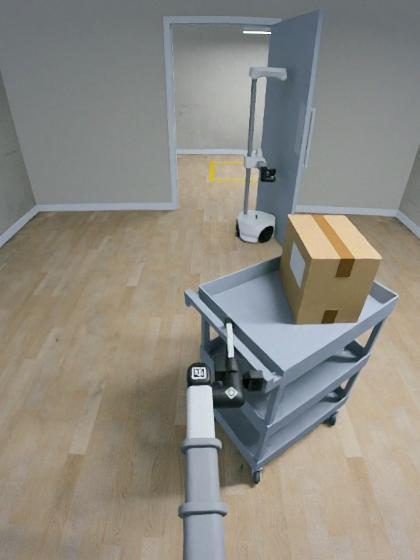

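Request:
move(
  blocking=false,
  r2={"base":{"translate_m":-0.25,"strafe_m":0.3},"pace":"slow"},
  cameras=[],
)

Request:
wait(
  seconds=6,
  cameras=[],
)

Request:
move(
  blocking=false,
  r2={"base":{"translate_m":-1.1,"strafe_m":0.04},"pace":"slow"},
  cameras=[],
)

Request:
wait(
  seconds=10,
  cameras=[],
)

Request:
wait(
  seconds=4,
  cameras=["r2_head_camera"],
)

Scene clock: 728.17 s.
move: r2 moving
r1: as last shown
r1.base_tilt: forward=-1.6 right=+1.3
r1.lidar_m: 1.71 0.30 0.25 - 0.25 0.25 0.56 1.20 1.10 2.75 2.89 2.05
r1.servo_current: wrist_yaw_rad=39(78) wrist_pitch_rad=39(52) wrist_roll_rad=46(65) gripper_m=52(59)
r1.contact_limits: strafe_m 0.9
r1.wrist_depth_mm: 135 138 - - 298 194 - / - 138 - - 303 195 - / 113 138 229 - 304 196 162 / 132 144 - - 307 197 - / - - - - 309 198 163 / - - - 198 251 198 163 / 1708 1661 179 180 178 179 -
r2.base_odometry: x=-0.140 y=-0.701 heading=-2.049
r2.turned_by_wheels: -0.001
r2.turned_by_imu: -0.001
r2.base_tilt: forward=-0.6 right=+0.1
r2.lidar_m: 0.72 3.11 2.36 2.25 2.42 2.13 2.09 2.18 2.53 2.44 2.60 0.64
r2.base_status: translate_m moving; strafe_m moving
r2.joint_positions: lift_m=+0.688 arm_m=+0.365 wrist_yaw_rad=-0.021 wrist_pitch_rad=+0.004 wrist_roll_rad=+1.569 gripper_m=-0.029
r2.joint_status: not commanded
r2.measured_speeds: translate_m=-0.032 strafe_m=+0.038 rotate_rad=+0.002 lift_m=+0.000 arm_m=+0.000 wrist_yaw_rad=+0.000 wrist_pitch_rad=+0.000 wrist_roll_rad=+0.000
r2.motor_effort: lift_m=+17(17) arm_m=-3(4) wheel_0=-19(20) wheel_1=+1(3) wheel_2=+1(7)
r2.servo_current: wrist_yaw_rad=117(124) wrist_pitch_rad=46(46) wrist_roll_rad=52(59) gripper_m=98(98)
r2.contact_limits: arm_m 0
r2.hand_pose: x=+0.8224 y=-0.0933 z=+0.8651 quat_wxyz=(+0.708, +0.706, -0.006, -0.009) (m; r2's base frame)
r2.wrist_depth_mm: - - - - - - - / - - - - - - - / - - - - - - - / - - - - - - 492 / - - - - - 1576 462 / - - - - 171 397 427 / - - - - - 1708 1138
pictures: none
No camera images: "cameras" was empty.

Scene clock: 732.83 s.
earlier move: r2 done
r1.base_odometry: x=-1.475 y=+1.111 heading=+2.977
r1.turned_by_wheels: +0.000
r1.turned_by_imu: +0.000
r1.base_tilt: forward=-1.6 right=+1.3
r1.lidar_m: 1.96 0.34 0.25 - 0.25 0.25 0.52 1.23 1.10 2.76 2.94 1.93
r1.base_status: not commanded
r1.joint_positions: lift_m=+0.500 arm_m=+0.000 wrist_yaw_rad=+3.092 wrist_pitch_rad=+0.002 wrist_roll_rad=+0.000 gripper_m=-0.019
r1.joint_status: not commanded
r1.measured_speeds: all 0
r1.motor_effort: lift_m=+16(16) arm_m=+4(5) wheel_0=-30(31) wheel_1=+33(33) wheel_2=+9(9)
r1.servo_current: wrist_yaw_rad=46(78) wrist_pitch_rad=39(59) wrist_roll_rad=59(72) gripper_m=52(59)
r1.contact_limits: strafe_m 0.9
r1.hand_pose: x=-0.1129 y=+0.1016 z=+0.6779 quat_wxyz=(+0.025, -0.001, +0.000, +1.000) (m; r1's base frame)
r1.wrist_depth_mm: 135 138 - - 300 193 - / - 138 - - 304 195 - / 113 138 231 - 306 196 162 / 131 145 - - 306 198 - / - - - - 309 198 163 / - - - 198 251 198 163 / 1756 1618 179 179 179 179 -
r2.base_odometry: x=+0.229 y=-0.619 heading=-2.047
r2.turned_by_wheels: +0.002
r2.turned_by_imu: +0.000
r2.base_tilt: forward=-0.6 right=+0.0
r2.lidar_m: 0.76 2.74 2.05 1.99 2.16 1.89 1.83 1.94 2.77 2.72 2.88 0.71
r2.base_status: done
r2.joint_positions: lift_m=+0.688 arm_m=+0.365 wrist_yaw_rad=+0.001 wrist_pitch_rad=+0.004 wrist_roll_rad=+1.569 gripper_m=-0.029
r2.joint_status: not commanded
r2.measured_speeds: all 0
r2.motor_effort: lift_m=+17(17) arm_m=-4(4) wheel_0=-5(20) wheel_1=+5(7) wheel_2=+7(11)
r2.servo_current: wrist_yaw_rad=59(130) wrist_pitch_rad=39(52) wrist_roll_rad=52(65) gripper_m=91(104)
r2.contact_limits: arm_m 0
r2.hand_pose: x=+0.8244 y=-0.0870 z=+0.8651 quat_wxyz=(+0.708, +0.706, +0.002, -0.001) (m; r2's base frame)
r2.wrist_depth_mm: - 418 418 105 162 - - / - 392 389 117 174 - - / - - 473 124 188 - - / - - 603 134 204 - - / - - - 147 224 1708 - / - - 186 166 177 1576 488 / - - - - - 1576 1182
wait: 4.67 of 6 s (r2 has come to rest)
pictures: none
No camera images: "cameras" was empty.

Scene clock: 733.33 s.
move: r2 moving
r1: as last shown
r1.lidar_m: 1.97 0.33 0.25 - 0.25 0.25 0.56 1.25 1.12 2.75 2.91 1.91
r1.servo_current: wrist_yaw_rad=65(72) wrist_pitch_rad=39(52) wrist_roll_rad=46(59) gripper_m=52(59)
r1.contact_limits: strafe_m 0.9
r1.wrist_depth_mm: 135 138 - - 300 193 - / - 138 - - 301 195 - / 113 138 230 - 306 196 161 / 131 145 - - 306 198 - / - - - - 309 198 163 / - - - 198 250 198 163 / 1708 1661 179 179 179 179 -
r2.base_odometry: x=+0.235 y=-0.608 heading=-2.047
r2.turned_by_wheels: +0.000
r2.turned_by_imu: +0.000
r2.base_tilt: forward=-0.6 right=+0.1
r2.lidar_m: 0.74 2.73 2.06 1.98 2.13 1.88 1.79 1.90 2.73 2.70 2.88 0.70
r2.base_status: translate_m moving; strafe_m moving
r2.joint_positions: lift_m=+0.688 arm_m=+0.365 wrist_yaw_rad=+0.001 wrist_pitch_rad=+0.004 wrist_roll_rad=+1.569 gripper_m=-0.029
r2.joint_status: not commanded
r2.measured_speeds: translate_m=-0.049 strafe_m=+0.002 rotate_rad=+0.002 lift_m=+0.000 arm_m=+0.000 wrist_yaw_rad=+0.000 wrist_pitch_rad=+0.000 wrist_roll_rad=+0.000
r2.motor_effort: lift_m=+17(17) arm_m=-4(4) wheel_0=-8(12) wheel_1=-9(9) wheel_2=+14(14)
r2.servo_current: wrist_yaw_rad=33(65) wrist_pitch_rad=46(46) wrist_roll_rad=46(59) gripper_m=91(91)
r2.contact_limits: arm_m 0
r2.hand_pose: x=+0.8244 y=-0.0870 z=+0.8651 quat_wxyz=(+0.708, +0.706, +0.002, -0.001) (m; r2's base frame)
r2.wrist_depth_mm: - 433 430 108 164 - - / - 399 397 119 177 - - / - 512 473 126 190 - - / - - 597 137 205 - - / - - - 151 224 1808 - / - - 185 167 177 1618 488 / - - - - - 1618 1182
pictures: none
No camera images: "cameras" was empty.

Scene clock: 743.33 s.
earlier move: r2 moving
r1.base_odometry: x=-1.475 y=+1.111 heading=+2.977
r1.turned_by_wheels: +0.000
r1.turned_by_imu: -0.001
r1.base_tilt: forward=-1.6 right=+1.3
r1.lidar_m: 3.28 0.31 0.25 - 0.25 0.25 0.56 1.21 1.11 2.74 2.88 3.15
r1.base_status: not commanded
r1.joint_positions: lift_m=+0.500 arm_m=+0.000 wrist_yaw_rad=+3.092 wrist_pitch_rad=+0.002 wrist_roll_rad=+0.000 gripper_m=-0.019
r1.joint_status: not commanded
r1.measured_speeds: all 0
r1.motor_effort: lift_m=+16(16) arm_m=+5(5) wheel_0=-31(31) wheel_1=+33(34) wheel_2=+9(9)
r1.servo_current: wrist_yaw_rad=52(72) wrist_pitch_rad=39(59) wrist_roll_rad=46(72) gripper_m=59(65)
r1.contact_limits: strafe_m 0.9
r1.hand_pose: x=-0.1129 y=+0.1016 z=+0.6779 quat_wxyz=(+0.025, -0.001, +0.000, +1.000) (m; r1's base frame)
r1.wrist_depth_mm: 136 137 - - 300 194 - / - 138 - - 303 195 - / 113 138 229 - 304 196 162 / 132 144 - - 306 197 - / - - - - 309 198 163 / - - - 197 250 198 163 / 1756 1661 179 179 179 179 -
r2.base_odometry: x=+0.719 y=+0.253 heading=-2.046
r2.turned_by_wheels: +0.001
r2.turned_by_imu: +0.011
r2.base_tilt: forward=-0.7 right=+0.0
r2.lidar_m: 0.62 0.74 2.08 2.03 1.15 0.88 0.83 0.89 1.27 2.70 2.84 4.10
r2.base_status: translate_m moving; strafe_m moving
r2.joint_positions: lift_m=+0.688 arm_m=+0.365 wrist_yaw_rad=+0.008 wrist_pitch_rad=+0.004 wrist_roll_rad=+1.569 gripper_m=-0.029
r2.joint_status: not commanded
r2.measured_speeds: translate_m=-0.101 strafe_m=+0.003 rotate_rad=+0.000 lift_m=+0.000 arm_m=+0.000 wrist_yaw_rad=+0.000 wrist_pitch_rad=+0.000 wrist_roll_rad=+0.000
r2.motor_effort: lift_m=+17(17) arm_m=-4(4) wheel_0=-3(12) wheel_1=-2(9) wheel_2=+14(17)
r2.servo_current: wrist_yaw_rad=65(72) wrist_pitch_rad=39(52) wrist_roll_rad=39(59) gripper_m=91(98)
r2.contact_limits: arm_m 0
r2.hand_pose: x=+0.8250 y=-0.0851 z=+0.8651 quat_wxyz=(+0.708, +0.706, +0.004, +0.001) (m; r2's base frame)
r2.wrist_depth_mm: - - - - - 1661 1160 / - - - - - 1661 1160 / - - - 347 - 1464 1138 / - - - 236 334 1618 1182 / - - - 196 264 1661 504 / - - 187 160 178 1618 - / - - 466 - 200 124 -
wait: 10.00 s; no rest
pictures: none
No camera images: "cameras" was empty.

Scene clock: 745.13 s.
earlier move: r2 done
r1.base_odometry: x=-1.475 y=+1.111 heading=+2.977
r1.turned_by_wheels: +0.000
r1.turned_by_imu: +0.000
r1.base_tilt: forward=-1.6 right=+1.3
r1.lidar_m: 3.39 0.32 0.25 - 0.25 0.26 0.55 1.20 1.11 2.75 2.91 3.22
r1.base_status: not commanded
r1.joint_positions: lift_m=+0.500 arm_m=+0.000 wrist_yaw_rad=+3.092 wrist_pitch_rad=+0.002 wrist_roll_rad=+0.000 gripper_m=-0.019
r1.joint_status: not commanded
r1.measured_speeds: all 0
r1.motor_effort: lift_m=+16(16) arm_m=+4(5) wheel_0=-31(31) wheel_1=+33(34) wheel_2=+9(9)
r1.servo_current: wrist_yaw_rad=59(72) wrist_pitch_rad=46(59) wrist_roll_rad=46(72) gripper_m=52(65)
r1.contact_limits: strafe_m 0.9
r1.hand_pose: x=-0.1129 y=+0.1016 z=+0.6779 quat_wxyz=(+0.025, -0.001, +0.000, +1.000) (m; r1's base frame)
r1.wrist_depth_mm: 136 137 - - 300 194 - / - 138 - - 303 196 - / 113 138 228 - 307 196 162 / 132 145 - - 307 196 - / - - - - 309 198 163 / - - - 199 250 198 163 / 1756 1618 179 180 179 180 -
r2.base_odometry: x=+0.768 y=+0.340 heading=-2.046
r2.turned_by_wheels: +0.000
r2.turned_by_imu: +0.001
r2.base_tilt: forward=-0.6 right=+0.0
r2.lidar_m: 0.61 0.74 2.11 2.04 0.98 0.76 0.72 0.78 1.13 2.69 2.87 4.15
r2.base_status: done
r2.joint_positions: lift_m=+0.688 arm_m=+0.365 wrist_yaw_rad=+0.008 wrist_pitch_rad=+0.004 wrist_roll_rad=+1.569 gripper_m=-0.029
r2.joint_status: not commanded
r2.measured_speeds: all 0
r2.motor_effort: lift_m=+17(17) arm_m=-4(4) wheel_0=+3(12) wheel_1=-3(9) wheel_2=+10(17)
r2.servo_current: wrist_yaw_rad=59(72) wrist_pitch_rad=33(52) wrist_roll_rad=39(59) gripper_m=98(98)
r2.contact_limits: arm_m 0
r2.hand_pose: x=+0.8250 y=-0.0851 z=+0.8651 quat_wxyz=(+0.708, +0.706, +0.004, +0.001) (m; r2's base frame)
r2.wrist_depth_mm: - - - - - 1708 1160 / - - - - - 1661 1182 / - - - 351 - 1430 1118 / - - - 236 338 1576 462 / - - - 198 263 1756 500 / - - 187 163 178 1576 - / - - 492 - 200 124 -
wait: 1.80 of 4 s (r2 has come to rest)
pictures: r2_head_camera
Images, in order (width x height): r2_head_camera 420x560.

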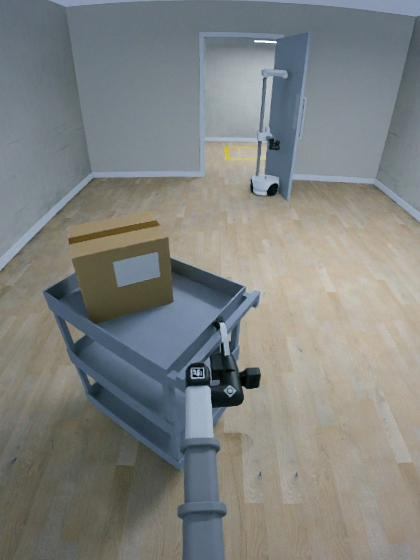

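Request:
move(
  blocking=false,
  r2={"base":{"translate_m":-0.14,"strafe_m":0.33},"pace":"slow"},
  cameras=[],
)

Request:
wait(
  seconds=7,
  cameras=["r2_head_camera"],
)

Scene clock: 763.17 s.
move: r2 moving
r1: as last shown
r1.lidar_m: 3.41 0.31 0.25 - 0.25 0.25 0.53 1.20 1.11 2.76 2.92 3.26
r1.motor_effort: lift_m=+16(16) arm_m=+4(4) wheel_0=-31(31) wheel_1=+33(33) wheel_2=+9(9)
r1.servo_current: wrist_yaw_rad=52(59) wrist_pitch_rad=39(52) wrist_roll_rad=52(59) gripper_m=52(59)
r1.contact_limits: strafe_m 0.9
r1.wrist_depth_mm: 136 138 - - 300 194 - / - 138 - - 304 196 - / 113 138 229 - 306 196 162 / 131 145 - - 307 198 - / - - - - 310 198 163 / - - - 198 250 198 164 / 1756 1708 178 179 179 179 -
r2.base_odometry: x=+0.780 y=+0.340 heading=-2.046
r2.turned_by_wheels: +0.000
r2.turned_by_imu: +0.001
r2.base_tilt: forward=-0.7 right=+0.0
r2.lidar_m: 0.62 0.74 2.07 2.02 1.01 0.74 0.72 0.79 1.13 2.70 2.90 4.15
r2.base_status: translate_m moving; strafe_m moving
r2.joint_positions: lift_m=+0.688 arm_m=+0.365 wrist_yaw_rad=+0.007 wrist_pitch_rad=+0.004 wrist_roll_rad=+1.569 gripper_m=-0.029
r2.joint_status: not commanded
r2.measured_speeds: translate_m=-0.019 strafe_m=+0.045 rotate_rad=-0.003 lift_m=+0.000 arm_m=+0.000 wrist_yaw_rad=-0.018 wrist_pitch_rad=+0.000 wrist_roll_rad=+0.000
r2.motor_effort: lift_m=+17(17) arm_m=-4(4) wheel_0=-8(8) wheel_1=+7(8) wheel_2=+6(11)
r2.servo_current: wrist_yaw_rad=52(65) wrist_pitch_rad=46(46) wrist_roll_rad=46(52) gripper_m=91(98)
r2.contact_limits: arm_m 0
r2.hand_pose: x=+0.8249 y=-0.0853 z=+0.8651 quat_wxyz=(+0.708, +0.706, +0.004, +0.001) (m; r2's base frame)
r2.wrist_depth_mm: - - - - - 1618 1160 / - - - - - 1661 1160 / - - - 347 - 1499 1118 / - - - 234 334 1618 462 / - - - 195 263 1708 504 / - - 187 162 178 1661 - / - - 488 - 198 124 -
pictures: none
No camera images: "cameras" was empty.

Scene clock: 767.53 s.
earlier move: r2 done
r1.base_odometry: x=-1.475 y=+1.111 heading=+2.977
r1.turned_by_wheels: +0.000
r1.turned_by_imu: +0.000
r1.base_tilt: forward=-1.6 right=+1.3
r1.lidar_m: 4.49 0.32 0.25 - 0.25 0.25 0.55 1.21 1.09 2.76 2.92 3.33
r1.base_status: not commanded
r1.joint_positions: lift_m=+0.500 arm_m=+0.000 wrist_yaw_rad=+3.092 wrist_pitch_rad=+0.002 wrist_roll_rad=+0.000 gripper_m=-0.019
r1.joint_status: not commanded
r1.measured_speeds: all 0
r1.motor_effort: lift_m=+16(16) arm_m=+4(5) wheel_0=-31(31) wheel_1=+33(33) wheel_2=+9(9)
r1.servo_current: wrist_yaw_rad=52(72) wrist_pitch_rad=46(52) wrist_roll_rad=59(65) gripper_m=52(65)
r1.contact_limits: strafe_m 0.9
r1.hand_pose: x=-0.1129 y=+0.1016 z=+0.6779 quat_wxyz=(+0.025, -0.001, +0.000, +1.000) (m; r1's base frame)
r1.wrist_depth_mm: 136 138 - - 298 193 - / - 138 - - 301 195 - / 113 138 229 - 306 196 161 / 131 144 - - 306 198 - / - - - - 309 198 163 / - - - 198 251 198 163 / 1808 1661 179 179 179 180 -
r2.base_odometry: x=+1.125 y=+0.314 heading=-2.046
r2.turned_by_wheels: +0.000
r2.turned_by_imu: -0.003
r2.base_tilt: forward=-0.7 right=+0.0
r2.lidar_m: 0.64 0.91 1.76 1.72 0.79 0.59 0.57 0.60 0.91 2.99 3.19 0.90
r2.base_status: done
r2.joint_positions: lift_m=+0.688 arm_m=+0.365 wrist_yaw_rad=-0.008 wrist_pitch_rad=+0.004 wrist_roll_rad=+1.569 gripper_m=-0.029
r2.joint_status: not commanded
r2.measured_speeds: all 0
r2.motor_effort: lift_m=+17(17) arm_m=-4(4) wheel_0=-6(17) wheel_1=+4(8) wheel_2=+3(11)
r2.servo_current: wrist_yaw_rad=65(72) wrist_pitch_rad=46(52) wrist_roll_rad=52(59) gripper_m=91(98)
r2.contact_limits: arm_m 0
r2.hand_pose: x=+0.8236 y=-0.0897 z=+0.8651 quat_wxyz=(+0.708, +0.706, -0.001, -0.004) (m; r2's base frame)
r2.wrist_depth_mm: - - - 296 - 1661 1160 / - - - 314 340 1464 1118 / - - - 226 307 1618 1182 / - - - 208 271 1756 517 / - - - 188 246 759 - / - - 185 168 177 - - / - - 436 - 211 123 -
wait: 4.37 of 7 s (r2 has come to rest)
pictures: r2_head_camera
Images, in order (width x height): r2_head_camera 420x560.

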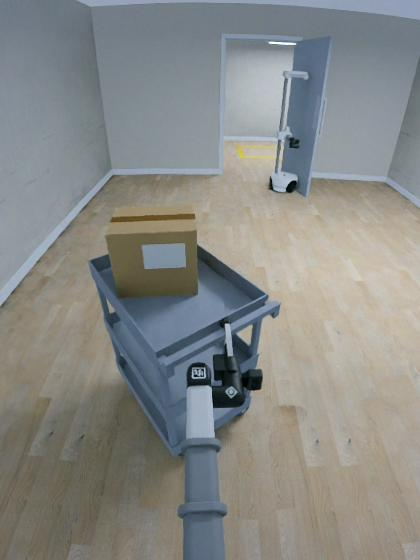

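Request:
move(
  blocking=false,
  r2={"base":{"strafe_m":0.2},"pace":"slow"},
  cameras=[],
)

Request:
wait(
  seconds=5,
  cameras=["r2_head_camera"],
)

Request:
move(
  blocking=false,
  r2={"base":{"rotate_rad":-0.25},"pace":"slow"},
  cameras=[],
)

Request:
wait(
  seconds=4,
  cameras=["r2_head_camera"],
)

Scene clock: 786.00 s.
move: r2 moving
r1: as last shown
r1.lidar_m: 4.49 0.30 0.25 - 0.25 0.26 0.55 1.20 1.09 2.77 2.90 3.34
r1.servo_current: wrist_yaw_rad=46(59) wrist_pitch_rad=46(46) wrist_roll_rad=52(72) gripper_m=59(59)
r1.contact_limits: strafe_m 0.9
r1.wrist_depth_mm: 136 137 - - 300 193 - / - 138 - - 303 195 - / 113 138 229 - 304 196 161 / 132 145 - - 307 198 - / - - - - 309 198 163 / - - - 199 251 198 163 / 1756 1618 179 180 179 179 -
r2.base_odometry: x=+1.138 y=+0.307 heading=-2.047
r2.turned_by_wheels: -0.001
r2.turned_by_imu: -0.001
r2.base_tilt: forward=-0.7 right=+0.1
r2.lidar_m: 0.64 0.89 1.75 1.70 0.75 0.58 0.56 0.59 0.92 2.98 3.21 0.89
r2.base_status: strafe_m moving
r2.joint_positions: lift_m=+0.688 arm_m=+0.365 wrist_yaw_rad=-0.008 wrist_pitch_rad=+0.004 wrist_roll_rad=+1.569 gripper_m=-0.029
r2.joint_status: not commanded
r2.measured_speeds: translate_m=+0.000 strafe_m=+0.056 rotate_rad=-0.002 lift_m=+0.000 arm_m=+0.000 wrist_yaw_rad=-0.002 wrist_pitch_rad=+0.000 wrist_roll_rad=+0.000
r2.motor_effort: lift_m=+17(17) arm_m=-4(4) wheel_0=-11(16) wheel_1=+4(8) wheel_2=-3(3)
r2.servo_current: wrist_yaw_rad=65(65) wrist_pitch_rad=46(46) wrist_roll_rad=52(59) gripper_m=91(98)
r2.contact_limits: arm_m 0
r2.hand_pose: x=+0.8236 y=-0.0897 z=+0.8651 quat_wxyz=(+0.708, +0.706, -0.001, -0.004) (m; r2's base frame)
r2.wrist_depth_mm: - - - 297 - 1708 1160 / - - - 314 342 1464 1118 / - - - 226 307 1537 1182 / - - - 206 271 1708 517 / - - - 187 245 759 - / - - 185 167 178 - - / - - 433 - 210 123 -
pictures: none
No camera images: "cameras" was empty.

Scene clock: 788.63 s.
earlier move: r2 done
r1.base_odometry: x=-1.475 y=+1.111 heading=+2.977
r1.turned_by_wheels: +0.000
r1.turned_by_imu: +0.000
r1.base_tilt: forward=-1.6 right=+1.3
r1.lidar_m: 5.12 0.32 0.25 - 0.25 0.25 0.54 1.19 1.11 2.76 2.90 3.43
r1.base_status: not commanded
r1.joint_positions: lift_m=+0.500 arm_m=+0.000 wrist_yaw_rad=+3.092 wrist_pitch_rad=+0.002 wrist_roll_rad=+0.000 gripper_m=-0.019
r1.joint_status: not commanded
r1.measured_speeds: all 0
r1.motor_effort: lift_m=+16(16) arm_m=+4(5) wheel_0=-31(31) wheel_1=+33(33) wheel_2=+9(9)
r1.servo_current: wrist_yaw_rad=52(72) wrist_pitch_rad=52(52) wrist_roll_rad=46(72) gripper_m=52(59)
r1.contact_limits: strafe_m 0.9
r1.hand_pose: x=-0.1129 y=+0.1016 z=+0.6779 quat_wxyz=(+0.025, -0.001, +0.000, +1.000) (m; r1's base frame)
r1.wrist_depth_mm: 136 138 - - 300 194 - / - 138 - - 304 195 - / 113 138 229 - 306 196 161 / 131 145 - - 307 198 - / - - - - 309 198 163 / - - - 198 250 198 163 / 1756 1661 180 179 179 179 -
r2.base_odometry: x=+1.303 y=+0.222 heading=-2.047
r2.turned_by_wheels: +0.001
r2.turned_by_imu: +0.000
r2.base_tilt: forward=-0.6 right=+0.1
r2.lidar_m: 0.65 0.90 1.57 1.51 0.78 0.58 0.55 0.60 0.87 2.92 3.45 0.89
r2.base_status: done
r2.joint_positions: lift_m=+0.688 arm_m=+0.365 wrist_yaw_rad=-0.007 wrist_pitch_rad=+0.004 wrist_roll_rad=+1.569 gripper_m=-0.029
r2.joint_status: not commanded
r2.measured_speeds: all 0
r2.motor_effort: lift_m=+17(17) arm_m=-4(4) wheel_0=-7(17) wheel_1=+4(8) wheel_2=-4(5)
r2.servo_current: wrist_yaw_rad=52(72) wrist_pitch_rad=33(52) wrist_roll_rad=52(59) gripper_m=98(98)
r2.contact_limits: arm_m 0
r2.hand_pose: x=+0.8237 y=-0.0895 z=+0.8651 quat_wxyz=(+0.708, +0.706, -0.001, -0.004) (m; r2's base frame)
r2.wrist_depth_mm: - - - 293 - 1661 1160 / - - - 312 336 342 343 / - - - 229 304 1537 1205 / - - - 206 268 1708 525 / - - - 187 245 768 - / - - 185 169 177 - - / - - 439 - 213 122 -
wait: 2.63 of 5 s (r2 has come to rest)
pictures: r2_head_camera
Images, in order (width x height): r2_head_camera 420x560.

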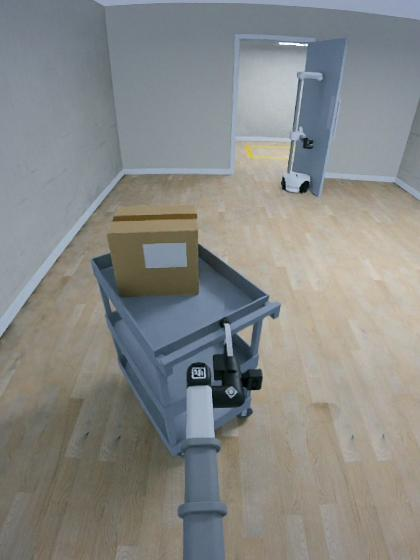

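Scene clock: 789.13 s.
move: r2 moving
r1: as last shown
r1.lidar_m: 5.13 0.33 0.25 - 0.25 0.25 0.54 1.22 1.09 2.75 2.92 3.43
r1.servo_current: wrist_yaw_rad=59(65) wrist_pitch_rad=46(46) wrist_roll_rad=46(59) gripper_m=52(59)
r1.contact_limits: strafe_m 0.9
r1.wrist_depth_mm: 136 137 - - 298 195 - / - 138 - - 301 195 - / 113 138 230 - 304 196 162 / 131 145 - - 307 197 - / - - - - 310 198 163 / - - - 198 251 198 163 / 1708 1661 179 180 179 178 -
r2.base_odometry: x=+1.303 y=+0.222 heading=-2.167
r2.turned_by_wheels: -0.120
r2.turned_by_imu: -0.114
r2.base_tilt: forward=-0.6 right=+0.0
r2.lidar_m: 0.61 0.73 1.60 1.52 0.88 0.60 0.54 0.57 0.77 1.86 3.29 4.33
r2.base_status: rotate_rad moving
r2.joint_positions: lift_m=+0.688 arm_m=+0.365 wrist_yaw_rad=+0.022 wrist_pitch_rad=+0.004 wrist_roll_rad=+1.569 gripper_m=-0.029
r2.joint_status: not commanded
r2.measured_speeds: translate_m=-0.004 strafe_m=+0.002 rotate_rad=-0.491 lift_m=+0.000 arm_m=+0.000 wrist_yaw_rad=+0.035 wrist_pitch_rad=+0.000 wrist_roll_rad=+0.000
r2.motor_effort: lift_m=+17(17) arm_m=+4(4) wheel_0=+27(27) wheel_1=+17(17) wheel_2=+27(27)
r2.servo_current: wrist_yaw_rad=137(137) wrist_pitch_rad=46(46) wrist_roll_rad=52(52) gripper_m=85(98)
r2.contact_limits: arm_m 0
r2.hand_pose: x=+0.8262 y=-0.0810 z=+0.8651 quat_wxyz=(+0.708, +0.706, +0.009, +0.006) (m; r2's base frame)
r2.wrist_depth_mm: - - - - - 1661 1160 / - - - 304 - 1537 1182 / - - - 242 327 1499 1182 / - - - 211 279 1708 508 / - - - 189 252 1863 - / - - 484 172 178 - - / - - 433 - 214 - -
pictures: none
No camera images: "cameras" was empty.

Scene clock: 790.17 s.
earlier move: r2 done
r1.base_odometry: x=-1.475 y=+1.111 heading=+2.977
r1.turned_by_wheels: +0.000
r1.turned_by_imu: +0.000
r1.base_tilt: forward=-1.6 right=+1.3
r1.lidar_m: 5.12 0.30 0.25 - 0.25 0.25 0.57 1.19 1.09 2.76 2.93 3.46
r1.base_status: not commanded
r1.joint_positions: lift_m=+0.500 arm_m=+0.000 wrist_yaw_rad=+3.092 wrist_pitch_rad=+0.002 wrist_roll_rad=+0.000 gripper_m=-0.019
r1.joint_status: not commanded
r1.measured_speeds: all 0
r1.motor_effort: lift_m=+16(16) arm_m=+4(5) wheel_0=-30(31) wheel_1=+33(33) wheel_2=+9(9)
r1.servo_current: wrist_yaw_rad=46(72) wrist_pitch_rad=39(46) wrist_roll_rad=59(65) gripper_m=46(59)
r1.contact_limits: strafe_m 0.9
r1.hand_pose: x=-0.1129 y=+0.1016 z=+0.6779 quat_wxyz=(+0.025, -0.001, +0.000, +1.000) (m; r1's base frame)
r1.wrist_depth_mm: 135 137 - - 300 193 - / - 138 - - 303 195 - / 113 138 229 - 304 196 161 / 131 145 - - 304 197 - / - - - - 309 197 164 / - - - 198 250 198 164 / 1708 1618 179 179 179 179 -
r2.base_odometry: x=+1.303 y=+0.222 heading=-2.296
r2.turned_by_wheels: -0.129
r2.turned_by_imu: -0.158
r2.base_tilt: forward=-0.7 right=+0.1
r2.lidar_m: 0.59 0.69 1.72 1.53 1.08 0.64 0.55 0.56 0.71 1.27 3.24 3.85
r2.base_status: done
r2.joint_positions: lift_m=+0.688 arm_m=+0.365 wrist_yaw_rad=+0.007 wrist_pitch_rad=+0.004 wrist_roll_rad=+1.569 gripper_m=-0.029
r2.joint_status: not commanded
r2.measured_speeds: all 0
r2.motor_effort: lift_m=+18(18) arm_m=+4(5) wheel_0=+3(33) wheel_1=+2(17) wheel_2=+2(27)
r2.servo_current: wrist_yaw_rad=65(143) wrist_pitch_rad=39(52) wrist_roll_rad=39(52) gripper_m=98(98)
r2.contact_limits: arm_m 0
r2.hand_pose: x=+0.8248 y=-0.0855 z=+0.8650 quat_wxyz=(+0.708, +0.706, +0.004, +0.001) (m; r2's base frame)
r2.wrist_depth_mm: - - - - - 1661 1160 / - - - - - 1661 1160 / - - - 355 - 1661 1160 / - - - 249 377 389 421 / - - - 190 272 1708 480 / - - - 154 178 1618 504 / - - - - 196 - -
wait: 1.03 of 4 s (r2 has come to rest)
pictures: r2_head_camera
Images, in order (width x height): r2_head_camera 420x560.

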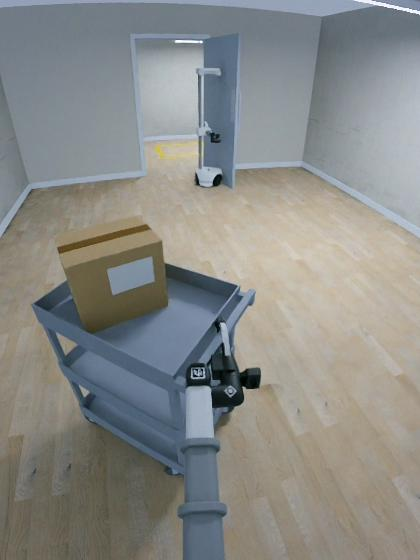

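Request:
move(
  blocking=false,
  r2={"base":{"translate_m":-0.17,"strafe_m":0.26},"pace":"slow"},
  cameras=[],
)

Request:
wait(
  seconds=7,
  cameras=["r2_head_camera"],
)

Scene clock: 816.27 s.
move: r2 moving
r1: as last shown
r1.lidar_m: 5.12 0.33 0.25 - 0.25 0.25 0.54 1.22 1.10 2.75 2.92 3.46
r1.motor_effort: lift_m=+16(16) arm_m=+4(4) wheel_0=-31(31) wheel_1=+33(33) wheel_2=+9(9)
r1.servo_current: wrist_yaw_rad=26(65) wrist_pitch_rad=39(52) wrist_roll_rad=46(59) gripper_m=59(59)
r1.contact_limits: strafe_m 0.9
r1.wrist_depth_mm: 136 138 - - 298 194 - / - 138 - - 304 194 - / 113 138 229 - 303 197 162 / 132 145 - - 307 198 - / - - - - 310 198 163 / - - - 198 250 198 163 / 1708 1618 179 180 179 179 -
r2.base_odometry: x=+1.315 y=+0.220 heading=-2.296
r2.turned_by_wheels: +0.001
r2.turned_by_imu: +0.001
r2.base_tilt: forward=-0.7 right=+0.0
r2.lidar_m: 0.59 0.68 1.71 1.51 1.06 0.63 0.56 0.56 0.70 1.25 3.24 3.84
r2.base_status: translate_m moving; strafe_m moving
r2.joint_positions: lift_m=+0.688 arm_m=+0.365 wrist_yaw_rad=+0.007 wrist_pitch_rad=+0.004 wrist_roll_rad=+1.569 gripper_m=-0.029
r2.joint_status: not commanded
r2.measured_speeds: translate_m=-0.026 strafe_m=+0.041 rotate_rad=-0.001 lift_m=+0.000 arm_m=+0.000 wrist_yaw_rad=+0.000 wrist_pitch_rad=+0.000 wrist_roll_rad=+0.000
r2.motor_effort: lift_m=+18(18) arm_m=+5(5) wheel_0=-10(10) wheel_1=+6(7) wheel_2=+7(8)
r2.servo_current: wrist_yaw_rad=52(59) wrist_pitch_rad=46(46) wrist_roll_rad=39(59) gripper_m=91(98)
r2.contact_limits: arm_m 0
r2.hand_pose: x=+0.8248 y=-0.0855 z=+0.8650 quat_wxyz=(+0.708, +0.706, +0.004, +0.001) (m; r2's base frame)
r2.wrist_depth_mm: - - - - - 1661 1138 / - - - - - 1661 1160 / - - - 351 - 1708 1160 / - - - 246 377 1464 421 / - - - 196 271 1708 484 / - - 189 153 176 1618 517 / - - - - 195 - -
pictures: none
No camera images: "cameras" was empty.

Scene clock: 820.17 s.
earlier move: r2 done
r1.base_odometry: x=-1.475 y=+1.111 heading=+2.977
r1.turned_by_wheels: +0.000
r1.turned_by_imu: +0.000
r1.base_tilt: forward=-1.6 right=+1.3
r1.lidar_m: 5.11 0.33 0.25 - 0.25 0.25 0.54 1.22 1.12 2.75 2.92 3.50
r1.base_status: not commanded
r1.joint_positions: lift_m=+0.500 arm_m=+0.000 wrist_yaw_rad=+3.092 wrist_pitch_rad=+0.002 wrist_roll_rad=+0.000 gripper_m=-0.019
r1.joint_status: not commanded
r1.measured_speeds: all 0
r1.motor_effort: lift_m=+16(16) arm_m=+4(5) wheel_0=-31(32) wheel_1=+33(33) wheel_2=+9(9)
r1.servo_current: wrist_yaw_rad=46(72) wrist_pitch_rad=46(52) wrist_roll_rad=52(72) gripper_m=59(59)
r1.contact_limits: strafe_m 0.9
r1.hand_pose: x=-0.1129 y=+0.1016 z=+0.6779 quat_wxyz=(+0.025, -0.001, +0.000, +1.000) (m; r1's base frame)
r1.wrist_depth_mm: 135 137 - - 298 194 - / - 138 - - 303 195 - / 113 138 229 - 306 196 162 / 131 144 - - 307 197 - / - - - - 309 198 163 / - - - 198 250 198 163 / 1756 1661 179 180 179 179 -
r2.base_odometry: x=+1.610 y=+0.177 heading=-2.296
r2.turned_by_wheels: +0.000
r2.turned_by_imu: -0.002
r2.base_tilt: forward=-0.6 right=+0.1
r2.lidar_m: 0.64 0.80 1.41 1.24 0.87 0.51 0.44 0.45 0.54 1.02 3.50 0.91
r2.base_status: done
r2.joint_positions: lift_m=+0.688 arm_m=+0.365 wrist_yaw_rad=-0.003 wrist_pitch_rad=+0.004 wrist_roll_rad=+1.569 gripper_m=-0.029
r2.joint_status: not commanded
r2.measured_speeds: all 0
r2.motor_effort: lift_m=+18(18) arm_m=+4(5) wheel_0=-5(14) wheel_1=+4(7) wheel_2=+4(9)
r2.servo_current: wrist_yaw_rad=46(59) wrist_pitch_rad=46(52) wrist_roll_rad=46(59) gripper_m=91(98)
r2.contact_limits: arm_m 0
r2.hand_pose: x=+0.8240 y=-0.0882 z=+0.8650 quat_wxyz=(+0.708, +0.706, +0.001, -0.002) (m; r2's base frame)
r2.wrist_depth_mm: - - - - - 1661 1160 / - - - 314 - 1576 1205 / - - - 244 336 1464 1160 / - - - 208 279 1708 500 / - - - 189 249 1863 - / - - 186 167 178 732 - / - 427 424 - 208 - -
wait: 3.90 of 7 s (r2 has come to rest)
pictures: r2_head_camera
Images, in order (width x height): r2_head_camera 420x560.

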